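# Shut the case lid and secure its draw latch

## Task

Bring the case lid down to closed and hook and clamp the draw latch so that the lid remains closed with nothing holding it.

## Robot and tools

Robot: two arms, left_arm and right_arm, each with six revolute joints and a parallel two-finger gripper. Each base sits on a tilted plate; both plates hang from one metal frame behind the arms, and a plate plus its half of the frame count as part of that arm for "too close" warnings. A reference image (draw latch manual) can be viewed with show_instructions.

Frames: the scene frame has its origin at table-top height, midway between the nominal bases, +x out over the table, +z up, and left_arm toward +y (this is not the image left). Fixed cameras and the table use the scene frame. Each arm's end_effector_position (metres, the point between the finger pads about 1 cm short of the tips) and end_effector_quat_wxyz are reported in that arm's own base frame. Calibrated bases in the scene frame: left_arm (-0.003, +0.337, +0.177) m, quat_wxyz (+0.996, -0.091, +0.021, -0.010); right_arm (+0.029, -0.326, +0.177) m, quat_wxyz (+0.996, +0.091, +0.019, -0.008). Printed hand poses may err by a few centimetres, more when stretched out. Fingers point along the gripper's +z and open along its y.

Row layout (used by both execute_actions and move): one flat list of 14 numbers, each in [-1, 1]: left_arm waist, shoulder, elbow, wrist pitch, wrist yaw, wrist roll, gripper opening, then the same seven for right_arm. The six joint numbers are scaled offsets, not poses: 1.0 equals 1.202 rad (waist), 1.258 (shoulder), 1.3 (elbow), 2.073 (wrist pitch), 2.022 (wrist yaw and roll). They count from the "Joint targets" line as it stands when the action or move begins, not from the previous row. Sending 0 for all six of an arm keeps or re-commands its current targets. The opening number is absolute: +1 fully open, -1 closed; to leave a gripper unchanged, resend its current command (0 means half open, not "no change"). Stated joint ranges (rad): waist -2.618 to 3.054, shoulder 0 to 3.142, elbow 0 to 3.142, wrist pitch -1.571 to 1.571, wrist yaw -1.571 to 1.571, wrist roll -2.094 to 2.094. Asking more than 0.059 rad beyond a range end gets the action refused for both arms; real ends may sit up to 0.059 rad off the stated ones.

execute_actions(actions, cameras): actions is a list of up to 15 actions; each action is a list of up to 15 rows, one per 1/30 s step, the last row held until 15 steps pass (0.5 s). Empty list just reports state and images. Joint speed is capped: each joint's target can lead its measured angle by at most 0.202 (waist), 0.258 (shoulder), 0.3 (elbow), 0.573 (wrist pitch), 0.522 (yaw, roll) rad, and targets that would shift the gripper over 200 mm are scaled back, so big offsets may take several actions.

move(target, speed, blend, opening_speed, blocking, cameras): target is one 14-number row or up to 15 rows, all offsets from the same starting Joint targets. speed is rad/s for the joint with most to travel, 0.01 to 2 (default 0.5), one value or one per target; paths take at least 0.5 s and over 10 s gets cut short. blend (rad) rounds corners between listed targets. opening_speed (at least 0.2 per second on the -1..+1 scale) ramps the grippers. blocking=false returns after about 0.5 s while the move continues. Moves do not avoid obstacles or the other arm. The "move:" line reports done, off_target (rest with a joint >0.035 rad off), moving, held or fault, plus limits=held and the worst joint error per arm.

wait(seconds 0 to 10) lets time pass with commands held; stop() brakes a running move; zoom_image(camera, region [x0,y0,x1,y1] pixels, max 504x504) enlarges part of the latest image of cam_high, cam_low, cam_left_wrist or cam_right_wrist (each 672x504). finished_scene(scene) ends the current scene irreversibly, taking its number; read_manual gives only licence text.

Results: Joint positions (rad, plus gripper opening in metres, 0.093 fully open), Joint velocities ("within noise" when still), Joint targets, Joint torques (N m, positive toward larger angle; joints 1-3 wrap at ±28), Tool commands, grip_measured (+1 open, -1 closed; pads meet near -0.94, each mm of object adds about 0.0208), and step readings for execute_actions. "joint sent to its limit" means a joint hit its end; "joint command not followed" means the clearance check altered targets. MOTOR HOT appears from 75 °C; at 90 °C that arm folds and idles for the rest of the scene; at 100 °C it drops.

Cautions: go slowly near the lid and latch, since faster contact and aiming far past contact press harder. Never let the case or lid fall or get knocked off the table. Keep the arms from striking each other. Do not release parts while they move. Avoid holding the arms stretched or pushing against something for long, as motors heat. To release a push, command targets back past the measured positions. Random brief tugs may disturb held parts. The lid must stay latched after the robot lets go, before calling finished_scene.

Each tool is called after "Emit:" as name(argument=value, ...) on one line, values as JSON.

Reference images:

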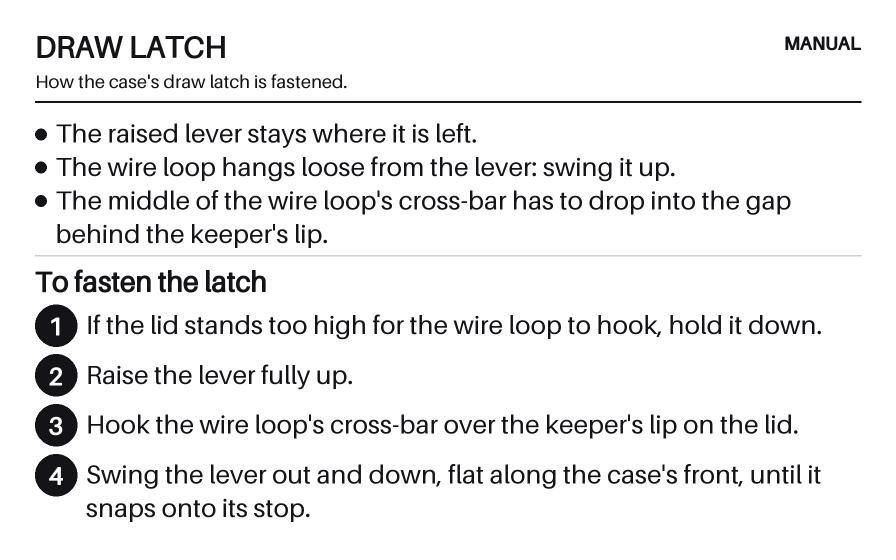

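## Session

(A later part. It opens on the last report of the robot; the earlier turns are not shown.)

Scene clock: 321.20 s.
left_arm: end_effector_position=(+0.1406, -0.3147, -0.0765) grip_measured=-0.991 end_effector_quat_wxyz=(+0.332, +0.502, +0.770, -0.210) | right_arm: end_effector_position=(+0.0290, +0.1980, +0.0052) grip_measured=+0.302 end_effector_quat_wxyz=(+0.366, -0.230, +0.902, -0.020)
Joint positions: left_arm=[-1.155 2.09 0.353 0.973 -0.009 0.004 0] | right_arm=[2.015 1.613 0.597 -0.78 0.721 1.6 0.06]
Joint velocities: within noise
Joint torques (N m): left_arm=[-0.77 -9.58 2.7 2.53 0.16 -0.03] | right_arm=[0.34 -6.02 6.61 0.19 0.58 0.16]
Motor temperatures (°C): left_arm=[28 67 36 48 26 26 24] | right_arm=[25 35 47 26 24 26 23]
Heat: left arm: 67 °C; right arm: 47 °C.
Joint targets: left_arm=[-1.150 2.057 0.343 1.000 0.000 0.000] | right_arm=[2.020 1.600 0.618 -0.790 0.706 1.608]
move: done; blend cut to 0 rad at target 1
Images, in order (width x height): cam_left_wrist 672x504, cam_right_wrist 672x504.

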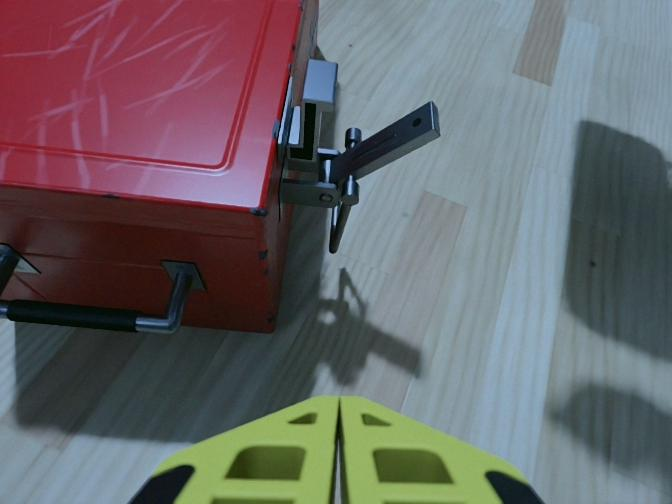

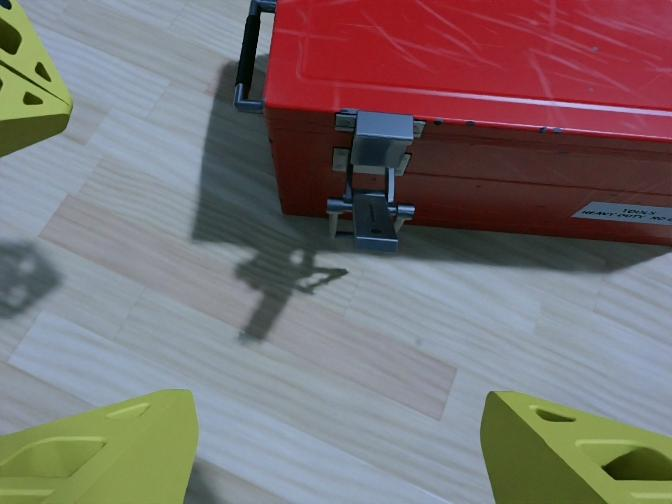

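Emit:
move(target=[[0,-0.10,0,0,0,0,-1,-0.2,0.0123,-0.0627,0.1049,-0.045,-0.1214,0.1],[0,-0.03,0,0,0,0,-1,-0.3989,0.0246,-0.1254,0.2098,-0.09,-0.2428,0.1]], speed=0.4, blend=0, cameras=["cam_left_wrist","cam_right_wrist"])

Scene clock: 348.80 s.
left_arm: end_effector_position=(+0.1467, -0.3288, -0.0482) grip_measured=-0.991 end_effector_quat_wxyz=(+0.365, +0.492, +0.755, -0.232) | right_arm: end_effector_position=(+0.0914, +0.1974, -0.0405) grip_measured=+0.102 end_effector_quat_wxyz=(+0.265, -0.193, +0.944, -0.036)
Joint positions: left_arm=[-1.155 2.008 0.353 0.979 -0.009 0.004 0] | right_arm=[1.546 1.622 0.469 -0.364 0.539 1.127 0.05]
Joint velocities: within noise
Joint torques (N m): left_arm=[-0.72 -5.35 3.33 2.52 0.15 -0.02] | right_arm=[-0.02 -3.88 3.95 1.09 0.42 -0.01]
Motor temperatures (°C): left_arm=[27 58 35 50 26 26 24] | right_arm=[24 34 47 26 24 26 23]
Heat: left arm: 58 °C; right arm: 47 °C.
Joint targets: left_arm=[-1.150 2.019 0.343 1.000 0.000 0.000] | right_arm=[1.541 1.631 0.455 -0.355 0.524 1.118]
move: done
Images, in order (width x height): cam_left_wrist 672x504, cam_right_wrist 672x504.

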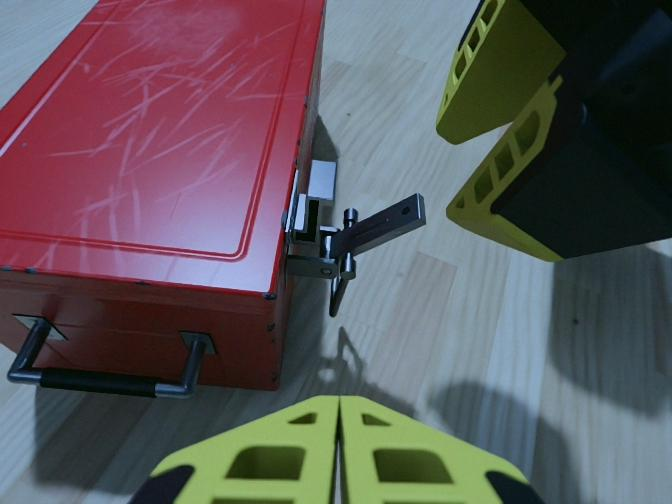

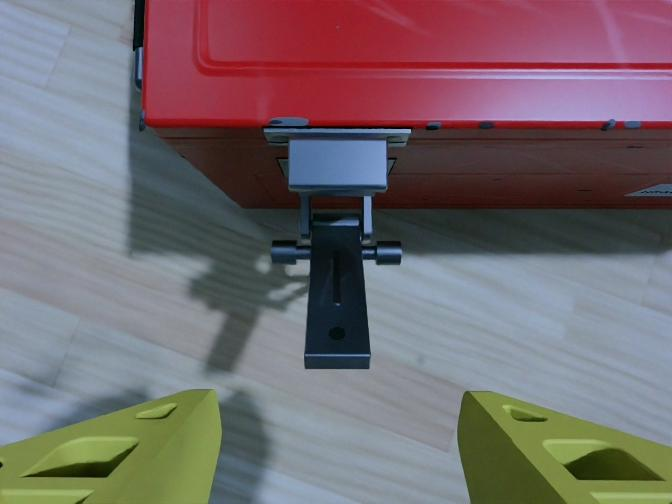

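Emit:
move(target=[0,0,0,0,0,0,-1,-0.1095,0.1813,-0.0386,0.1705,-0.0048,-0.0748,0.1], speed=0.25, cameras=["cam_left_wrist","cam_right_wrist"])

Scene clock: 354.30 s.
left_arm: end_effector_position=(+0.1467, -0.3288, -0.0482) grip_measured=-0.991 end_effector_quat_wxyz=(+0.365, +0.492, +0.755, -0.232) | right_arm: end_effector_position=(+0.1171, +0.1984, -0.0845) grip_measured=+0.102 end_effector_quat_wxyz=(+0.266, -0.194, +0.944, -0.038)
Joint positions: left_arm=[-1.155 2.008 0.353 0.979 -0.009 0.004 0] | right_arm=[1.415 1.849 0.417 -0.01 0.529 0.975 0.05]
Joint velocities: within noise
Joint torques (N m): left_arm=[-0.72 -5.35 3.29 2.53 0.15 -0.03] | right_arm=[0.09 -4.88 2.93 1.36 0.4 -0.02]
Motor temperatures (°C): left_arm=[27 56 35 49 26 26 24] | right_arm=[24 34 46 26 24 26 23]
Heat: left arm: 56 °C; right arm: 46 °C.
Joint targets: left_arm=[-1.150 2.019 0.343 1.000 0.000 0.000] | right_arm=[1.409 1.859 0.405 -0.001 0.514 0.966]
move: done
Images, in order (width x height): cam_left_wrist 672x504, cam_right_wrist 672x504.

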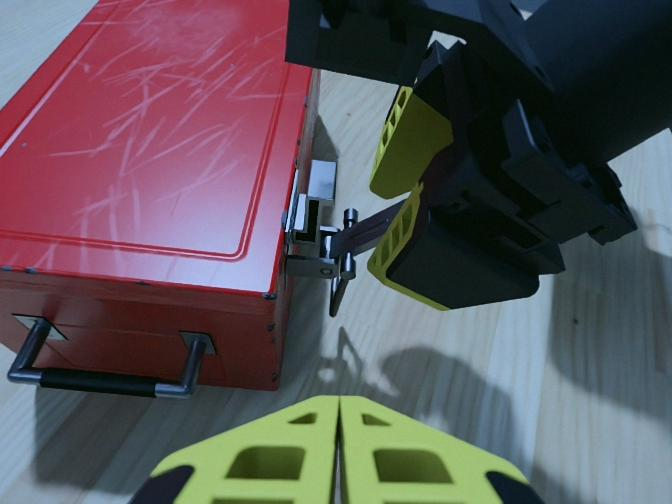

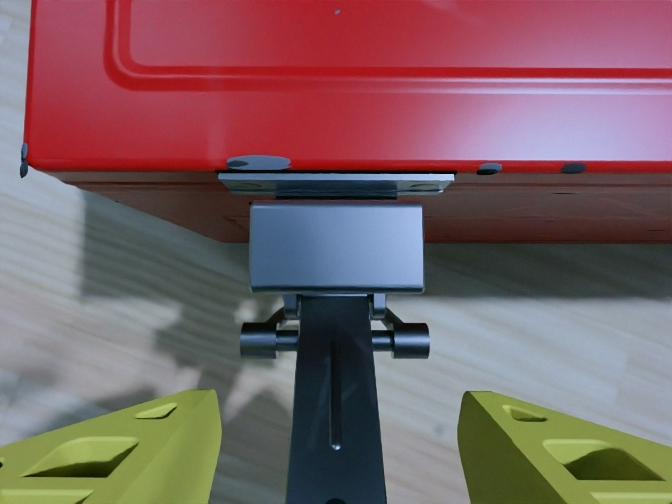

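Emit:
move(target=[[0,0,0,0,0,0,-1,0,0,0,0,0,0,-0.75],[0,0,0,0,0,0,-1,-0.0237,-0.0144,0.0123,-0.009,-0.0017,-0.0159,-0.75]], speed=0.15, opening_speed=1.0, cameras=["cam_left_wrist","cam_right_wrist"])

Scene clock: 372.97 s.
left_arm: end_effector_position=(+0.1467, -0.3288, -0.0482) grip_measured=-0.991 end_effector_quat_wxyz=(+0.365, +0.492, +0.755, -0.232) | right_arm: end_effector_position=(+0.1190, +0.1980, -0.0845) grip_measured=-0.724 end_effector_quat_wxyz=(+0.261, -0.196, +0.945, -0.038)
Joint positions: left_arm=[-1.155 2.008 0.353 0.979 -0.009 0.004 0] | right_arm=[1.399 1.844 0.417 -0.009 0.517 0.954 0.01]
Joint velocities: within noise
Joint torques (N m): left_arm=[-0.75 -5.35 3.32 2.54 0.15 -0.02] | right_arm=[-0.77 -6.19 4.21 1.08 0.48 -0.11]
Motor temperatures (°C): left_arm=[27 50 35 48 26 26 24] | right_arm=[24 34 43 27 24 26 23]
Heat: left arm: 50 °C; right arm: 43 °C.
Joint targets: left_arm=[-1.150 2.019 0.343 1.000 0.000 0.000] | right_arm=[1.381 1.841 0.421 -0.020 0.511 0.934]
move: done
Images, in order (width x height): cam_left_wrist 672x504, cam_right_wrist 672x504.

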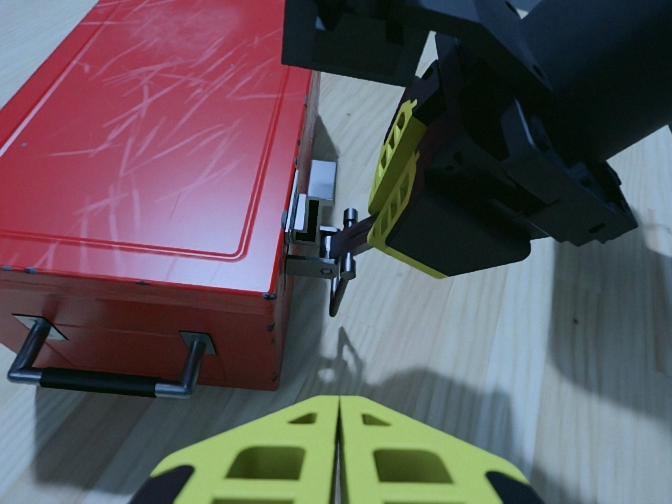

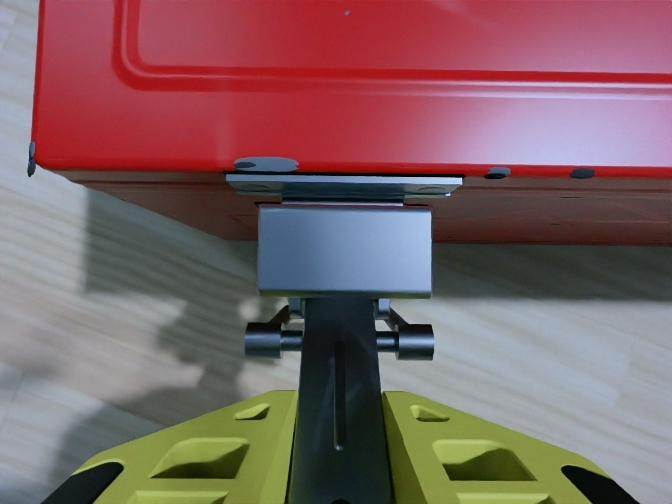

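Emit:
move(target=[[0,0,0,0,0,0,-1,0,0,0,0,0,0,-0.9],[0,0,0,0,0,0,-1,-0.1231,-0.0044,0.1102,-0.1101,-0.0869,-0.0506,-0.9]], speed=0.15, opening_speed=1.0, cameras=["cam_left_wrist","cam_right_wrist"])

Scene clock: 378.57 s.
left_arm: end_effector_position=(+0.1467, -0.3288, -0.0482) grip_measured=-0.991 end_effector_quat_wxyz=(+0.365, +0.492, +0.755, -0.232) | right_arm: end_effector_position=(+0.1266, +0.2008, -0.0793) grip_measured=-0.724 end_effector_quat_wxyz=(+0.163, -0.190, +0.966, -0.059)
Joint positions: left_arm=[-1.155 2.008 0.353 0.979 -0.009 0.004 0] | right_arm=[1.249 1.825 0.555 -0.24 0.343 0.849 0.01]
Joint velocities: within noise
Joint torques (N m): left_arm=[-0.73 -5.37 3.32 2.53 0.16 -0.03] | right_arm=[-0.54 -5.39 5.18 0.92 0.32 -0.09]
Motor temperatures (°C): left_arm=[27 49 35 48 26 26 24] | right_arm=[24 34 43 27 24 26 23]
Heat: left arm: 49 °C; right arm: 43 °C.
Joint targets: left_arm=[-1.150 2.019 0.343 1.000 0.000 0.000] | right_arm=[1.233 1.836 0.564 -0.248 0.335 0.832]
move: done
Images, in order (width x height): cam_left_wrist 672x504, cam_right_wrist 672x504.

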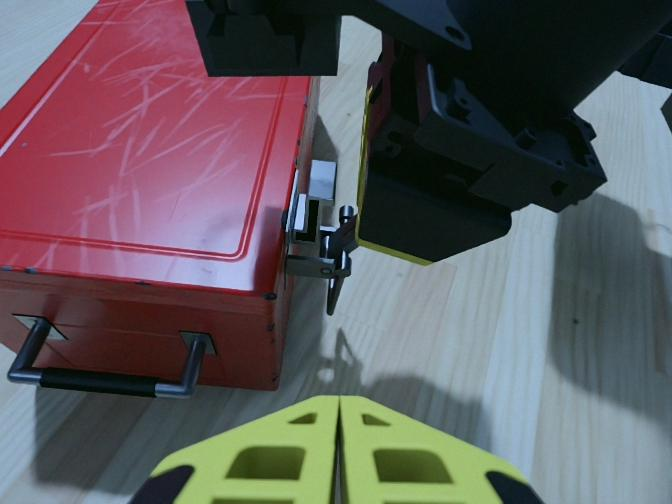

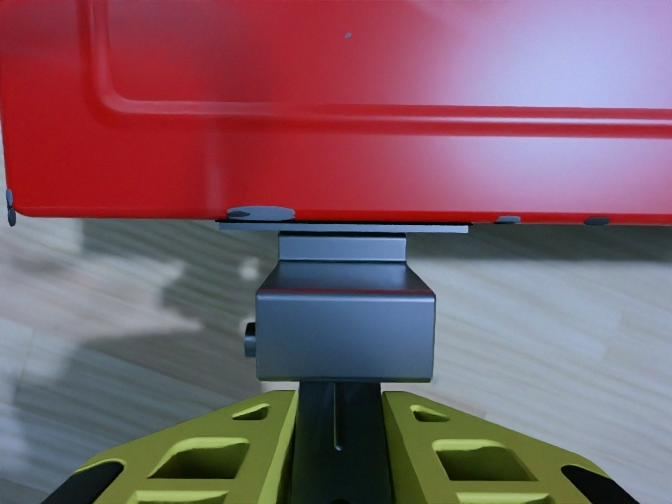

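Emit:
move(target=[0,0,0,0,0,0,-1,-0.0666,0.0256,0.0768,-0.0573,-0.0383,-0.0304,-0.9], speed=0.15, cameras=["cam_left_wrist","cam_right_wrist"])

Scene clock: 388.10 s.
left_arm: end_effector_position=(+0.1467, -0.3288, -0.0482) grip_measured=-0.991 end_effector_quat_wxyz=(+0.365, +0.492, +0.755, -0.232) | right_arm: end_effector_position=(+0.1305, +0.2035, -0.0766) grip_measured=-0.724 end_effector_quat_wxyz=(+0.102, -0.189, +0.974, -0.065)
Joint positions: left_arm=[-1.155 2.008 0.353 0.979 -0.009 0.004 0] | right_arm=[1.169 1.848 0.648 -0.365 0.243 0.784 0.01]
Joint velocities: within noise
Joint torques (N m): left_arm=[-0.77 -5.37 3.32 2.52 0.15 -0.02] | right_arm=[-0.31 -4.97 5.83 0.88 0.51 -0.04]
Motor temperatures (°C): left_arm=[27 48 35 48 26 26 24] | right_arm=[24 33 43 27 24 26 24]
Heat: left arm: 48 °C; right arm: 43 °C.
Joint targets: left_arm=[-1.150 2.019 0.343 1.000 0.000 0.000] | right_arm=[1.153 1.868 0.664 -0.367 0.258 0.770]
move: done
Images, in order (width x height): cam_left_wrist 672x504, cam_right_wrist 672x504.

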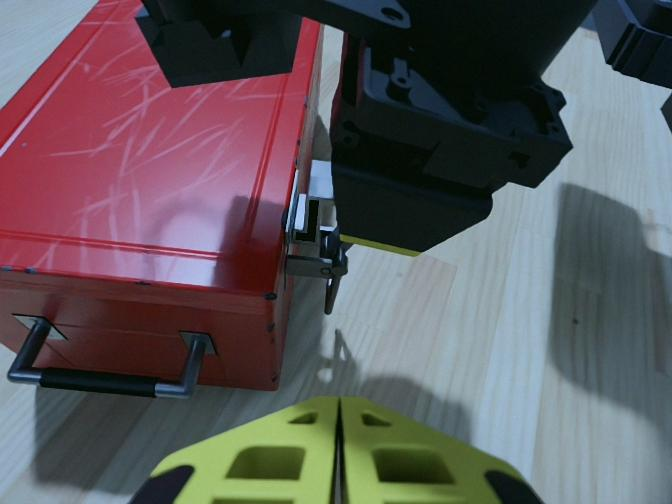

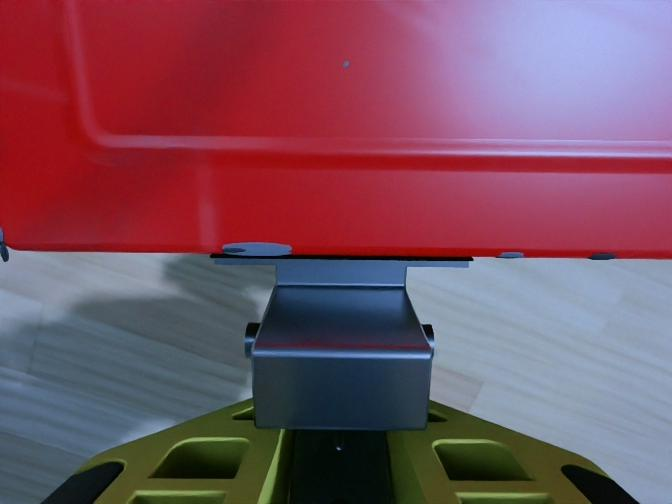

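Emit:
move(target=[[0,0,0,0,0,0,-1,0,0,0,0,0,0,0.31],[0,0,0,0,0,0,-1,0.0438,-0.132,0.0522,-0.1196,0,0.0271,0.31],[0,0,0,0,0,0,-1,0.3326,-0.1198,-0.1935,0.0646,0.1319,0.1789,0.31]], speed=0.4, opening_speed=2, blend=0.03, cameras=["cam_left_wrist","cam_right_wrist"])

Scene clock: 425.53 s.
left_arm: end_effector_position=(+0.1467, -0.3288, -0.0482) grip_measured=-0.991 end_effector_quat_wxyz=(+0.365, +0.492, +0.755, -0.232) | right_arm: end_effector_position=(+0.0869, +0.1888, -0.0655) grip_measured=+0.308 end_effector_quat_wxyz=(+0.250, -0.200, +0.946, -0.044)
Joint positions: left_arm=[-1.155 2.008 0.353 0.979 -0.009 0.004 0] | right_arm=[1.547 1.719 0.424 -0.243 0.512 1.123 0.06]
Joint velocities: within noise
Joint torques (N m): left_arm=[-0.75 -5.37 3.28 2.52 0.15 -0.03] | right_arm=[0.77 -5.38 3.52 1.09 0.73 0.16]
Motor temperatures (°C): left_arm=[27 44 34 49 26 26 24] | right_arm=[24 33 44 26 24 26 24]
Heat: left arm: 49 °C; right arm: 44 °C.
Joint targets: left_arm=[-1.150 2.019 0.343 1.000 0.000 0.000] | right_arm=[1.552 1.717 0.413 -0.233 0.525 1.132]
move: done; blend cut to 0 rad at target 1
Images, in order (width x height): cam_left_wrist 672x504, cam_right_wrist 672x504.

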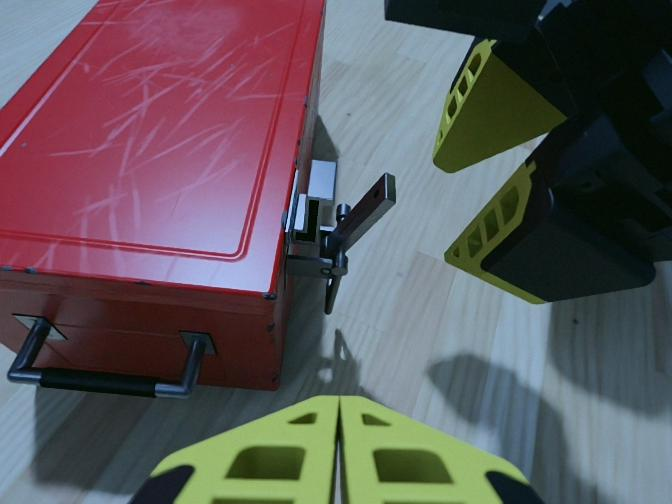

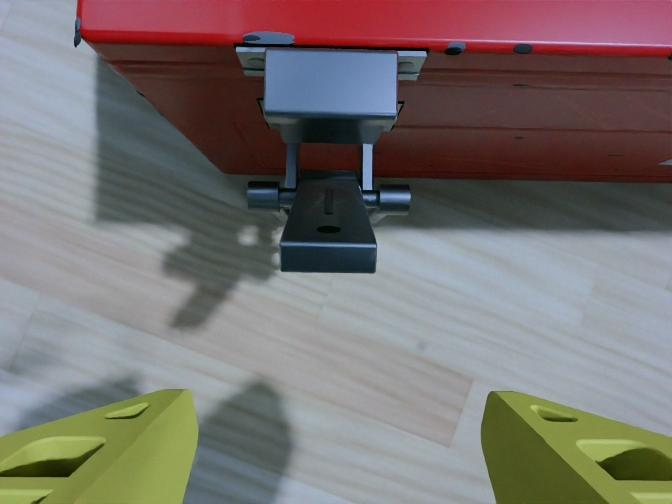

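Emit:
move(target=[0,0,0,0,0,0,-1,-0.019,0.3415,-0.0709,0.3064,0.0754,-0.0419,0.31], speed=0.3, cameras=["cam_left_wrist","cam_right_wrist"])

Scene clock: 432.47 s.
left_arm: end_effector_position=(+0.1467, -0.3288, -0.0482) grip_measured=-0.991 end_effector_quat_wxyz=(+0.365, +0.492, +0.755, -0.232) | right_arm: end_effector_position=(+0.1106, +0.1914, -0.1196) grip_measured=+0.308 end_effector_quat_wxyz=(+0.333, -0.199, +0.921, -0.016)
Joint positions: left_arm=[-1.155 2.008 0.353 0.979 -0.009 0.004 0] | right_arm=[1.536 2.135 0.329 0.393 0.665 1.056 0.06]
Joint velocities: within noise
Joint torques (N m): left_arm=[-0.73 -5.38 3.26 2.52 0.15 -0.02] | right_arm=[-0.02 -5.42 1.26 1.35 0.75 0.01]
Motor temperatures (°C): left_arm=[27 44 34 49 26 26 24] | right_arm=[24 33 43 26 24 26 24]
Heat: left arm: 49 °C; right arm: 43 °C.
Joint targets: left_arm=[-1.150 2.019 0.343 1.000 0.000 0.000] | right_arm=[1.530 2.147 0.320 0.402 0.677 1.047]
move: done
Images, in order (width x height): cam_left_wrist 672x504, cam_right_wrist 672x504.

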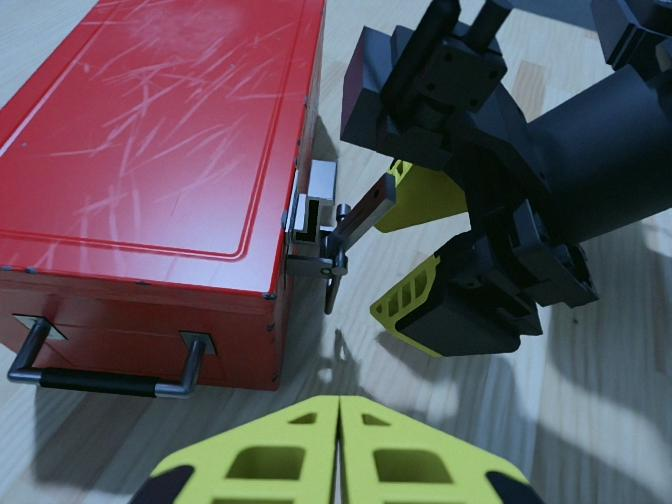

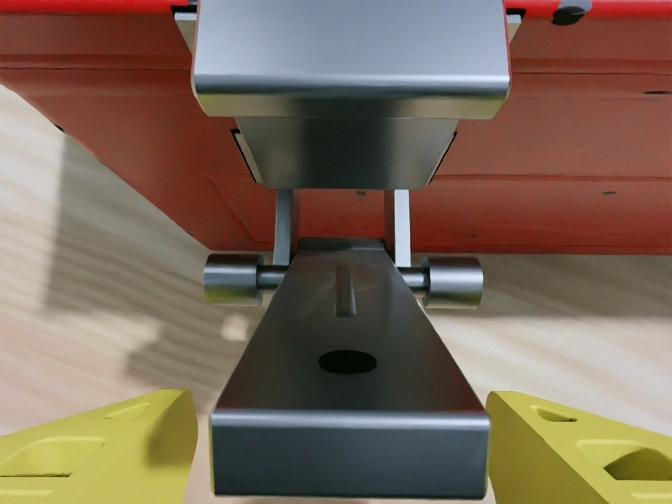

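Emit:
move(target=[[0,0,0,0,0,0,-1,0.019,-0.3415,0.0712,-0.3063,-0.0753,0.0419,0.31],[0,0,0,0,0,0,-1,-0.2699,-0.3538,0.3168,-0.4905,-0.2076,-0.1099,0.31],[0,0,0,0,0,0,-1,-0.2921,-0.2265,0.2428,-0.3635,-0.2074,-0.1234,0.31]], speed=0.4, blend=0.02, cameras=["cam_left_wrist","cam_right_wrist"])

Scene clock: 490.67 s.
left_arm: end_effector_position=(+0.1467, -0.3288, -0.0482) grip_measured=-0.991 end_effector_quat_wxyz=(+0.365, +0.492, +0.755, -0.232) | right_arm: end_effector_position=(+0.1315, +0.2039, -0.0763) grip_measured=+0.308 end_effector_quat_wxyz=(+0.115, -0.186, +0.973, -0.071)
Joint positions: left_arm=[-1.155 2.008 0.353 0.979 -0.009 0.004 0] | right_arm=[1.185 1.852 0.648 -0.361 0.271 0.807 0.06]
Joint velocities: within noise
Joint torques (N m): left_arm=[-0.72 -5.35 3.28 2.53 0.15 -0.02] | right_arm=[0.36 -5.98 3.69 0.98 0.22 0]
Motor temperatures (°C): left_arm=[27 43 34 49 26 26 24] | right_arm=[24 33 40 27 24 26 23]
Heat: left arm: 49 °C; right arm: 40 °C.
Joint targets: left_arm=[-1.150 2.019 0.343 1.000 0.000 0.000] | right_arm=[1.179 1.862 0.636 -0.351 0.258 0.798]
move: done
Images, in order (width x height): cam_left_wrist 672x504, cam_right_wrist 672x504.

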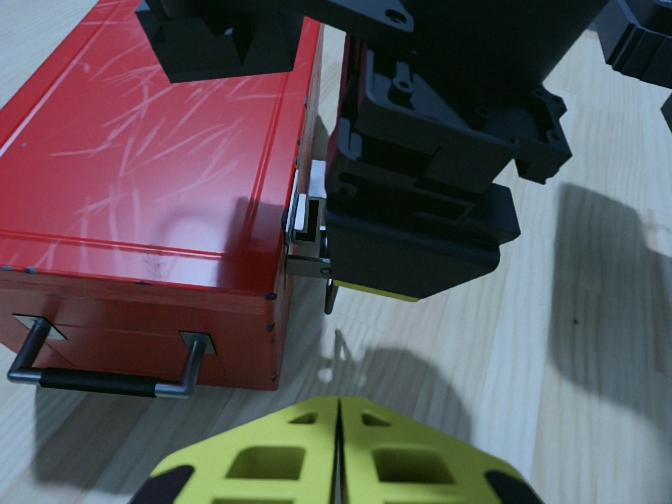

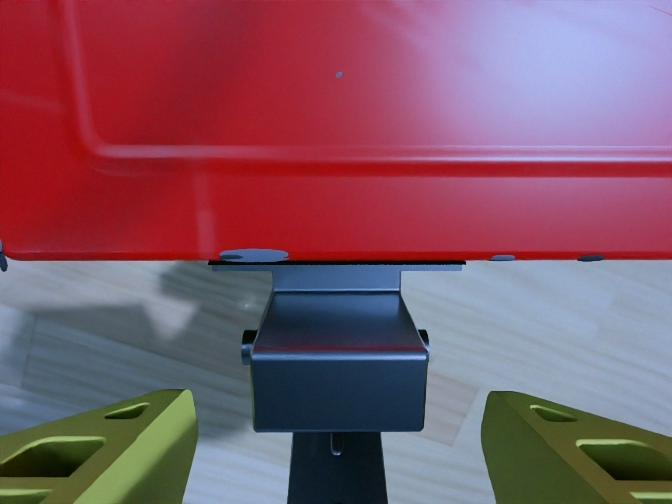

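Emit:
move(target=[[0,0,0,0,0,0,-1,0,0,0,0,0,0,-0.9],[0,0,0,0,0,0,-1,0.1676,-0.0168,-0.1654,0.1598,0.1249,0.0672,-0.9],[0,0,0,0,0,0,-1,0.1913,-0.0024,-0.1777,0.1688,0.1266,0.0831,-0.9],[0,0,0,0,0,0,-1,0.209,0.0145,-0.1862,0.1783,0.1278,0.0951,-0.9]], speed=0.2, opening_speed=1.5, blend=0.01, cameras=["cam_left_wrist","cam_right_wrist"])

Scene clock: 499.37 s.
left_arm: end_effector_position=(+0.1466, -0.3288, -0.0482) grip_measured=-0.991 end_effector_quat_wxyz=(+0.365, +0.492, +0.755, -0.232) | right_arm: end_effector_position=(+0.1174, +0.1998, -0.0846) grip_measured=-0.726 end_effector_quat_wxyz=(+0.275, -0.195, +0.941, -0.035)
Joint positions: left_arm=[-1.155 2.008 0.353 0.979 -0.008 0.004 0] | right_arm=[1.427 1.857 0.411 0.013 0.547 0.981 0.01]
Joint velocities: within noise
Joint torques (N m): left_arm=[-0.76 -5.35 3.3 2.54 0.15 -0.02] | right_arm=[0.75 -3.66 2.47 1.27 0.22 0.19]
Motor temperatures (°C): left_arm=[27 42 34 49 26 26 24] | right_arm=[24 33 40 27 24 26 24]
Heat: left arm: 49 °C; right arm: 40 °C.
Joint targets: left_arm=[-1.150 2.019 0.343 1.000 0.000 0.000] | right_arm=[1.430 1.880 0.394 0.018 0.516 0.990]
move: done; blend cut to 0 rad at target 1
Images, in order (width x height): cam_left_wrist 672x504, cam_right_wrist 672x504.

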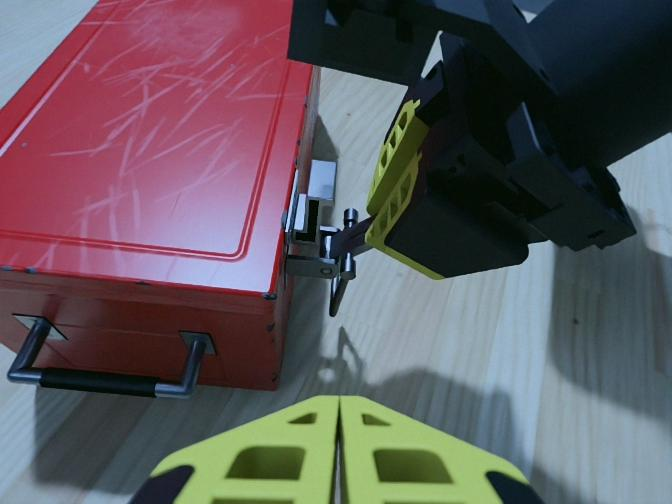

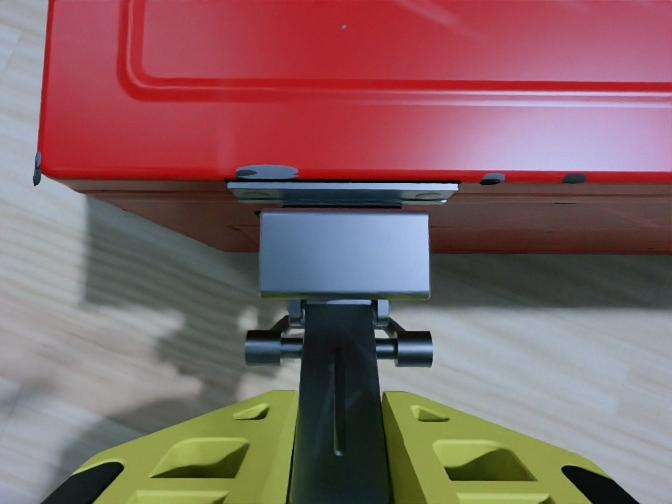

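Emit:
move(target=[0,0,0,0,0,0,-1,0.0183,0.0175,-0.0085,0.0101,0.0015,0.0124,-0.9], speed=0.2, cameras=[])

Scene clock: 503.83 s.
left_arm: end_effector_position=(+0.1466, -0.3288, -0.0482) grip_measured=-0.991 end_effector_quat_wxyz=(+0.365, +0.492, +0.755, -0.232) | right_arm: end_effector_position=(+0.1162, +0.1992, -0.0857) grip_measured=-0.726 end_effector_quat_wxyz=(+0.289, -0.194, +0.937, -0.034)
Joint positions: left_arm=[-1.155 2.008 0.353 0.979 -0.008 0.004 0] | right_arm=[1.452 1.873 0.401 0.038 0.576 1.003 0.01]
Joint velocities: within noise
Joint torques (N m): left_arm=[-0.77 -5.38 3.33 2.52 0.15 -0.02] | right_arm=[0.59 -3.12 2.36 1.18 -0.01 0.18]
Motor temperatures (°C): left_arm=[27 42 34 50 26 26 24] | right_arm=[24 33 40 27 24 26 24]
Heat: left arm: 50 °C; right arm: 40 °C.
Joint targets: left_arm=[-1.150 2.019 0.343 1.000 0.000 0.000] | right_arm=[1.452 1.902 0.383 0.039 0.519 1.015]
move: off_target (right_arm); right_arm: the wrist yaw is farthest, 0.056 rad from its target
No camera images: "cameras" was empty.

Emit:
move(target=[0,0,0,0,0,0,-1,0.022,0.024,-0.0085,0.0101,-0.004,0.0124,-0.9], speed=0.2, cameras=[])

Scene clock: 506.43 s.
left_arm: end_effector_position=(+0.1466, -0.3288, -0.0482) grip_measured=-0.991 end_effector_quat_wxyz=(+0.365, +0.492, +0.755, -0.232) | right_arm: end_effector_position=(+0.1156, +0.1982, -0.0872) grip_measured=-0.726 end_effector_quat_wxyz=(+0.305, -0.192, +0.932, -0.034)
Joint positions: left_arm=[-1.155 2.008 0.353 0.979 -0.008 0.004 0] | right_arm=[1.478 1.898 0.391 0.068 0.612 1.03 0.01]
Joint velocities: within noise
Joint torques (N m): left_arm=[-0.75 -5.37 3.29 2.53 0.15 -0.02] | right_arm=[0.73 -2.56 2.04 1.12 -0.48 0.2]
Motor temperatures (°C): left_arm=[27 42 33 50 26 26 24] | right_arm=[24 33 39 27 24 26 24]
Heat: left arm: 50 °C; right arm: 39 °C.
Joint targets: left_arm=[-1.150 2.019 0.343 1.000 0.000 0.000] | right_arm=[1.478 1.932 0.372 0.060 0.511 1.040]
move: off_target (right_arm); right_arm: the wrist yaw is farthest, 0.101 rad from its target
No camera images: "cameras" was empty.

Emit:
move(target=[[0,0,0,0,0,0,-1,0,0,0,0,0,0,0.31],[0,0,0,0,0,0,-1,0.0622,-0.1707,0.0312,-0.1413,0.0068,0.0454,0.31]], speed=0.3, opening_speed=1.5, cameras=["cam_left_wrist","cam_right_wrist"])

Emit:
zoom_image(camera="cam_right_wrist", region=[230, 20, 430, 300])

Emit:
zoom_image(camera="cam_left_wrist", region=[265, 140, 435, 330])

Scene clock: 513.60 s.
left_arm: end_effector_position=(+0.1466, -0.3288, -0.0482) grip_measured=-0.991 end_effector_quat_wxyz=(+0.365, +0.492, +0.755, -0.232) | right_arm: end_effector_position=(+0.0887, +0.1775, -0.0702) grip_measured=+0.308 end_effector_quat_wxyz=(+0.254, -0.202, +0.944, -0.055)
Joint positions: left_arm=[-1.155 2.008 0.353 0.979 -0.008 0.004 0] | right_arm=[1.547 1.731 0.392 -0.22 0.526 1.123 0.06]
Joint velocities: within noise
Joint torques (N m): left_arm=[-0.8 -5.35 3.33 2.53 0.15 -0.02] | right_arm=[0.8 -6.46 5.67 0.81 0.57 0.15]
Motor temperatures (°C): left_arm=[27 42 33 50 26 26 24] | right_arm=[24 33 39 27 24 26 24]
Heat: left arm: 50 °C; right arm: 39 °C.
Joint targets: left_arm=[-1.150 2.019 0.343 1.000 0.000 0.000] | right_arm=[1.553 1.717 0.412 -0.233 0.525 1.132]
move: done
Images, in order (width x height): cam_left_wrist 672x504, cam_right_wrist 672x504.

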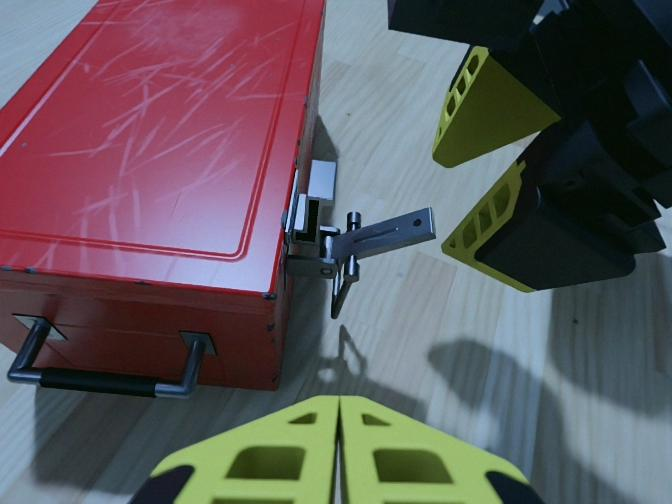

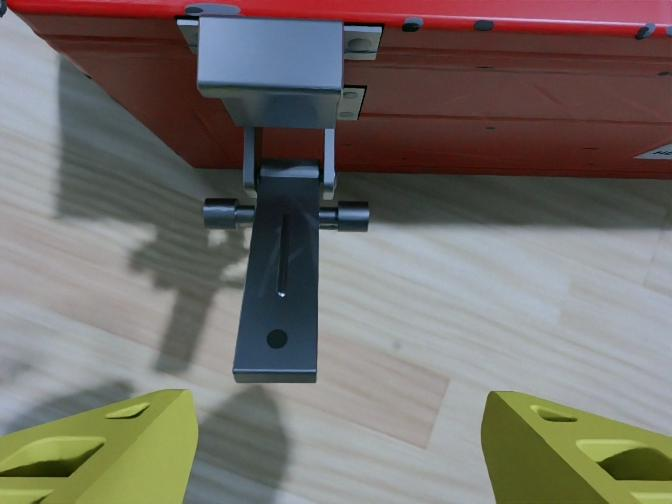

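Scaled by 1.800 from the camera's 672x504 image, which has a finer 960x720 frame.

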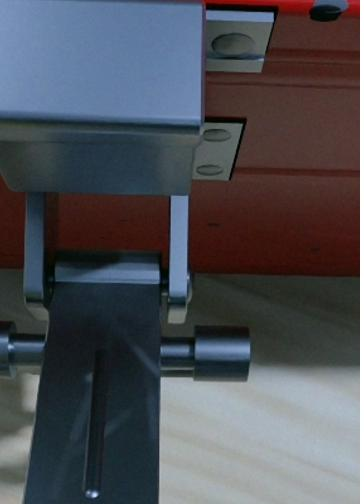

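Scaled by 2.653 from the camera's 672x504 image, which has a finer 960x720 frame.

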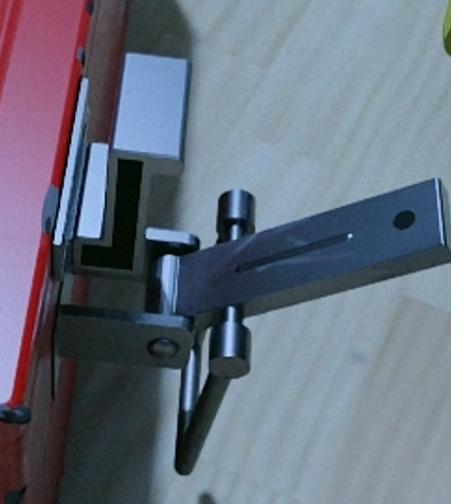

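Emit:
move(target=[0,0,0,0,0,0,-1,0.0437,0.2782,-0.0551,0.2287,0.0798,0.0064,0.31], speed=0.25, cameras=["cam_left_wrist","cam_right_wrist"])

Scene clock: 541.17 s.
left_arm: end_effector_position=(+0.1466, -0.3288, -0.0482) grip_measured=-0.991 end_effector_quat_wxyz=(+0.365, +0.492, +0.755, -0.232) | right_arm: end_effector_position=(+0.0996, +0.1926, -0.1084) grip_measured=+0.308 end_effector_quat_wxyz=(+0.333, -0.201, +0.921, -0.022)
Joint positions: left_arm=[-1.155 2.008 0.353 0.979 -0.008 0.004 0] | right_arm=[1.6 2.056 0.35 0.232 0.674 1.136 0.06]
Joint velocities: within noise
Joint torques (N m): left_arm=[-0.76 -5.39 3.3 2.53 0.15 -0.03] | right_arm=[0.81 -5.22 1.68 1.18 0.79 0.16]
Motor temperatures (°C): left_arm=[27 42 33 50 26 26 24] | right_arm=[24 33 40 26 24 26 24]
Heat: left arm: 50 °C; right arm: 40 °C.
Joint targets: left_arm=[-1.150 2.019 0.343 1.000 0.000 0.000] | right_arm=[1.605 2.067 0.341 0.242 0.686 1.145]
move: done
Images, in order (width x height): cam_left_wrist 672x504, cam_right_wrist 672x504.

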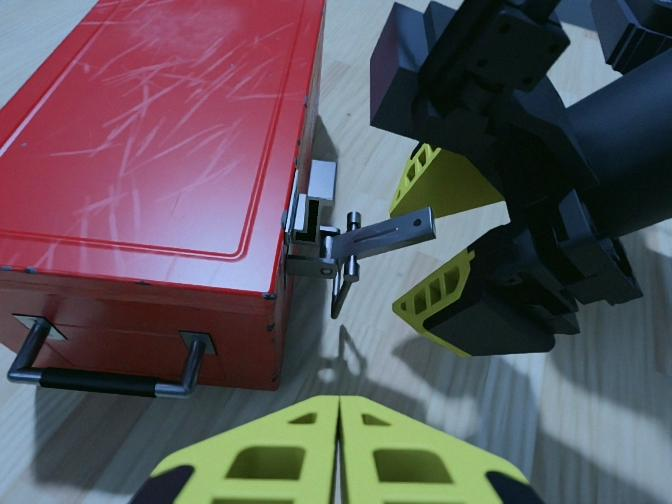

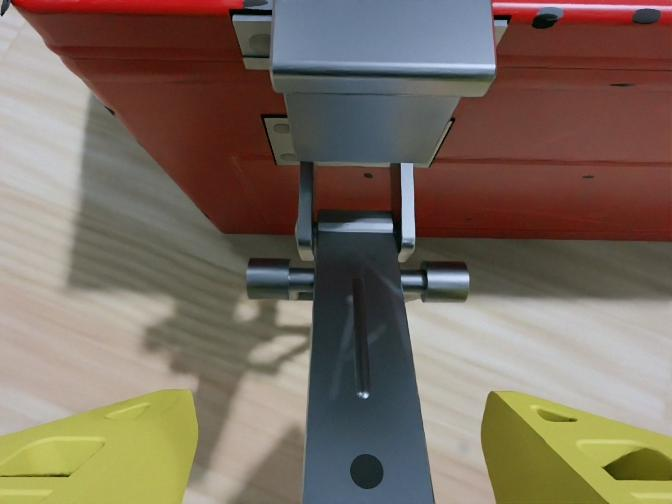

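Emit:
move(target=[0,0,0,0,0,0,-1,-0.1611,0.1942,0.0025,0.1893,-0.0153,-0.1212,0.31], speed=0.2, cameras=["cam_left_wrist","cam_right_wrist"])

Scene clock: 550.83 s.
left_arm: end_effector_position=(+0.1466, -0.3288, -0.0482) grip_measured=-0.991 end_effector_quat_wxyz=(+0.365, +0.492, +0.755, -0.232) | right_arm: end_effector_position=(+0.1335, +0.1899, -0.1394) grip_measured=+0.308 end_effector_quat_wxyz=(+0.343, -0.202, +0.917, -0.027)
Joint positions: left_arm=[-1.155 2.008 0.353 0.979 -0.008 0.004 0] | right_arm=[1.425 2.297 0.345 0.613 0.669 0.91 0.06]
Joint velocities: within noise
Joint torques (N m): left_arm=[-0.7 -5.38 3.3 2.53 0.15 -0.02] | right_arm=[-0.43 -5.75 1.17 1.63 0.48 0.01]
Motor temperatures (°C): left_arm=[27 42 33 50 26 26 24] | right_arm=[24 33 39 26 24 26 23]
Heat: left arm: 50 °C; right arm: 39 °C.
Joint targets: left_arm=[-1.150 2.019 0.343 1.000 0.000 0.000] | right_arm=[1.412 2.312 0.344 0.634 0.655 0.900]
move: done
Images, in order (width x height): cam_left_wrist 672x504, cam_right_wrist 672x504.

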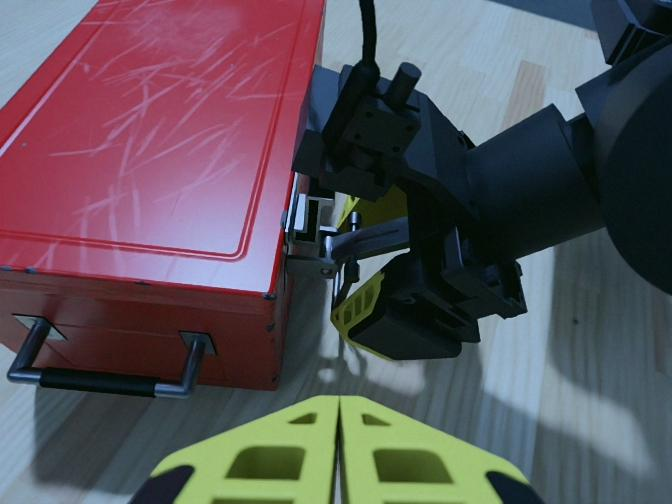

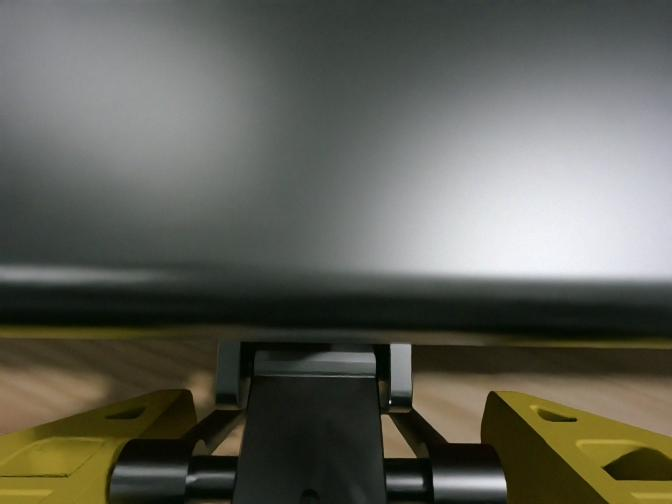

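Emit:
move(target=[0,0,0,0,0,0,-1,0,0,0,0,0,0,-0.1], opening_speed=0.6, cameras=["cam_left_wrist","cam_right_wrist"])

Scene clock: 557.43 s.
left_arm: end_effector_position=(+0.1466, -0.3288, -0.0482) grip_measured=-0.991 end_effector_quat_wxyz=(+0.365, +0.492, +0.755, -0.232) | right_arm: end_effector_position=(+0.1335, +0.1954, -0.1396) grip_measured=-0.097 end_effector_quat_wxyz=(+0.340, -0.198, +0.919, -0.013)
Joint positions: left_arm=[-1.155 2.008 0.353 0.979 -0.008 0.004 0] | right_arm=[1.418 2.297 0.345 0.643 0.652 0.905 0.041]
Joint velocities: within noise
Joint torques (N m): left_arm=[-0.79 -5.38 3.32 2.53 0.14 -0.03] | right_arm=[0.17 -5.81 1.18 1.36 0.64 0.04]
Motor temperatures (°C): left_arm=[27 42 33 50 26 26 24] | right_arm=[24 33 39 27 24 26 23]
Heat: left arm: 50 °C; right arm: 39 °C.
Joint targets: left_arm=[-1.150 2.019 0.343 1.000 0.000 0.000] | right_arm=[1.412 2.312 0.344 0.634 0.655 0.900]
move: done
Images, in order (width x height): cam_left_wrist 672x504, cam_right_wrist 672x504.

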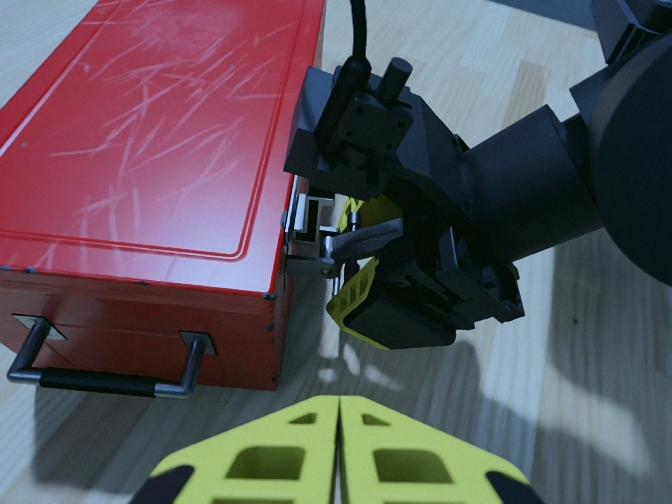

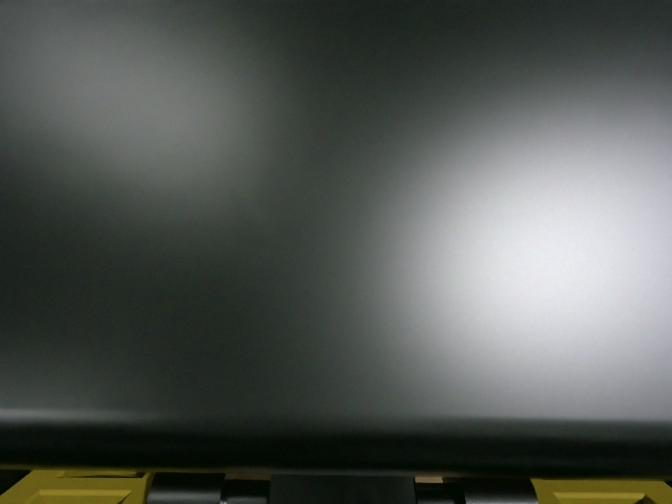

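Emit:
move(target=[0,0,0,0,0,0,-1,0.0646,-0.0273,-0.0101,-0.0385,0.008,0.0481,-0.15], speed=0.15, cameras=["cam_left_wrist","cam_right_wrist"])

Emit:
zoom_image(camera="cam_left_wrist", region=[265, 140, 435, 330])

Scene clock: 570.77 s.
left_arm: end_effector_position=(+0.1466, -0.3288, -0.0482) grip_measured=-0.991 end_effector_quat_wxyz=(+0.365, +0.492, +0.755, -0.232) | right_arm: end_effector_position=(+0.1252, +0.1912, -0.1394) grip_measured=-0.142 end_effector_quat_wxyz=(+0.345, -0.196, +0.918, -0.019)
Joint positions: left_arm=[-1.155 2.008 0.353 0.979 -0.008 0.004 0] | right_arm=[1.472 2.297 0.345 0.592 0.678 0.976 0.038]
Joint velocities: within noise
Joint torques (N m): left_arm=[-0.75 -5.35 3.29 2.53 0.16 -0.02] | right_arm=[1.92 -9.18 0.13 0.9 0.56 0.24]
Motor temperatures (°C): left_arm=[27 42 33 50 26 26 24] | right_arm=[24 33 39 27 24 26 23]
Heat: left arm: 50 °C; right arm: 39 °C.
Joint targets: left_arm=[-1.150 2.019 0.343 1.000 0.000 0.000] | right_arm=[1.489 2.278 0.331 0.554 0.671 0.997]
move: off_target (right_arm); right_arm: the wrist pitch is farthest, 0.038 rad from its target
Images, in order (width x height): cam_left_wrist 672x504, cam_right_wrist 672x504.

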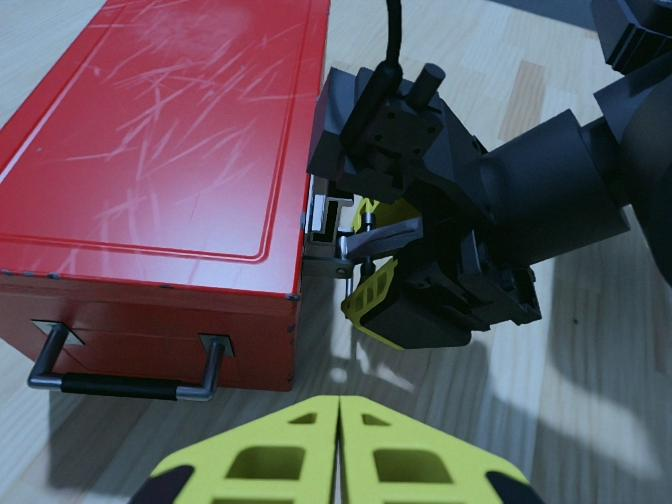

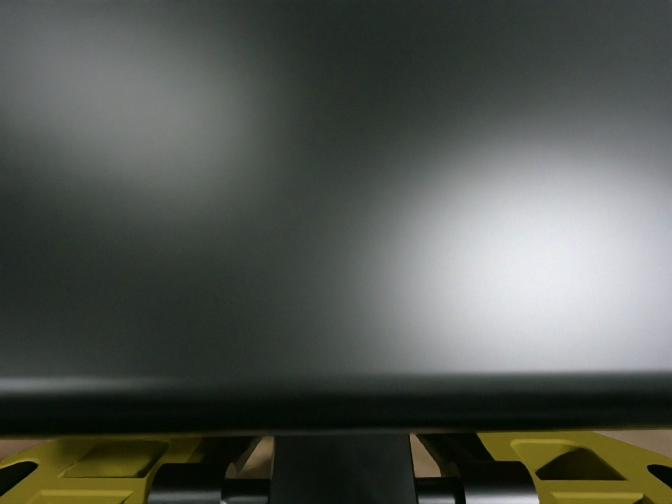

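Scaled by 2.653 from the camera's 672x504 image, which has a finer 960x720 frame.

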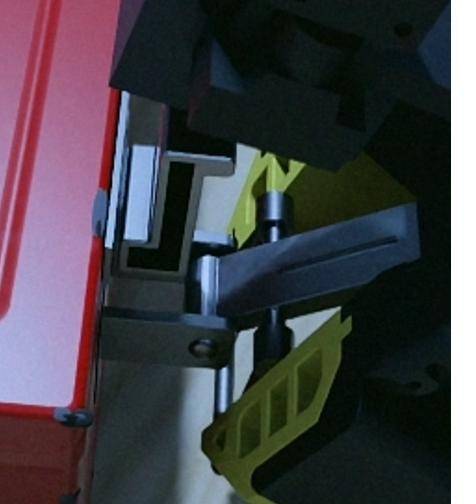

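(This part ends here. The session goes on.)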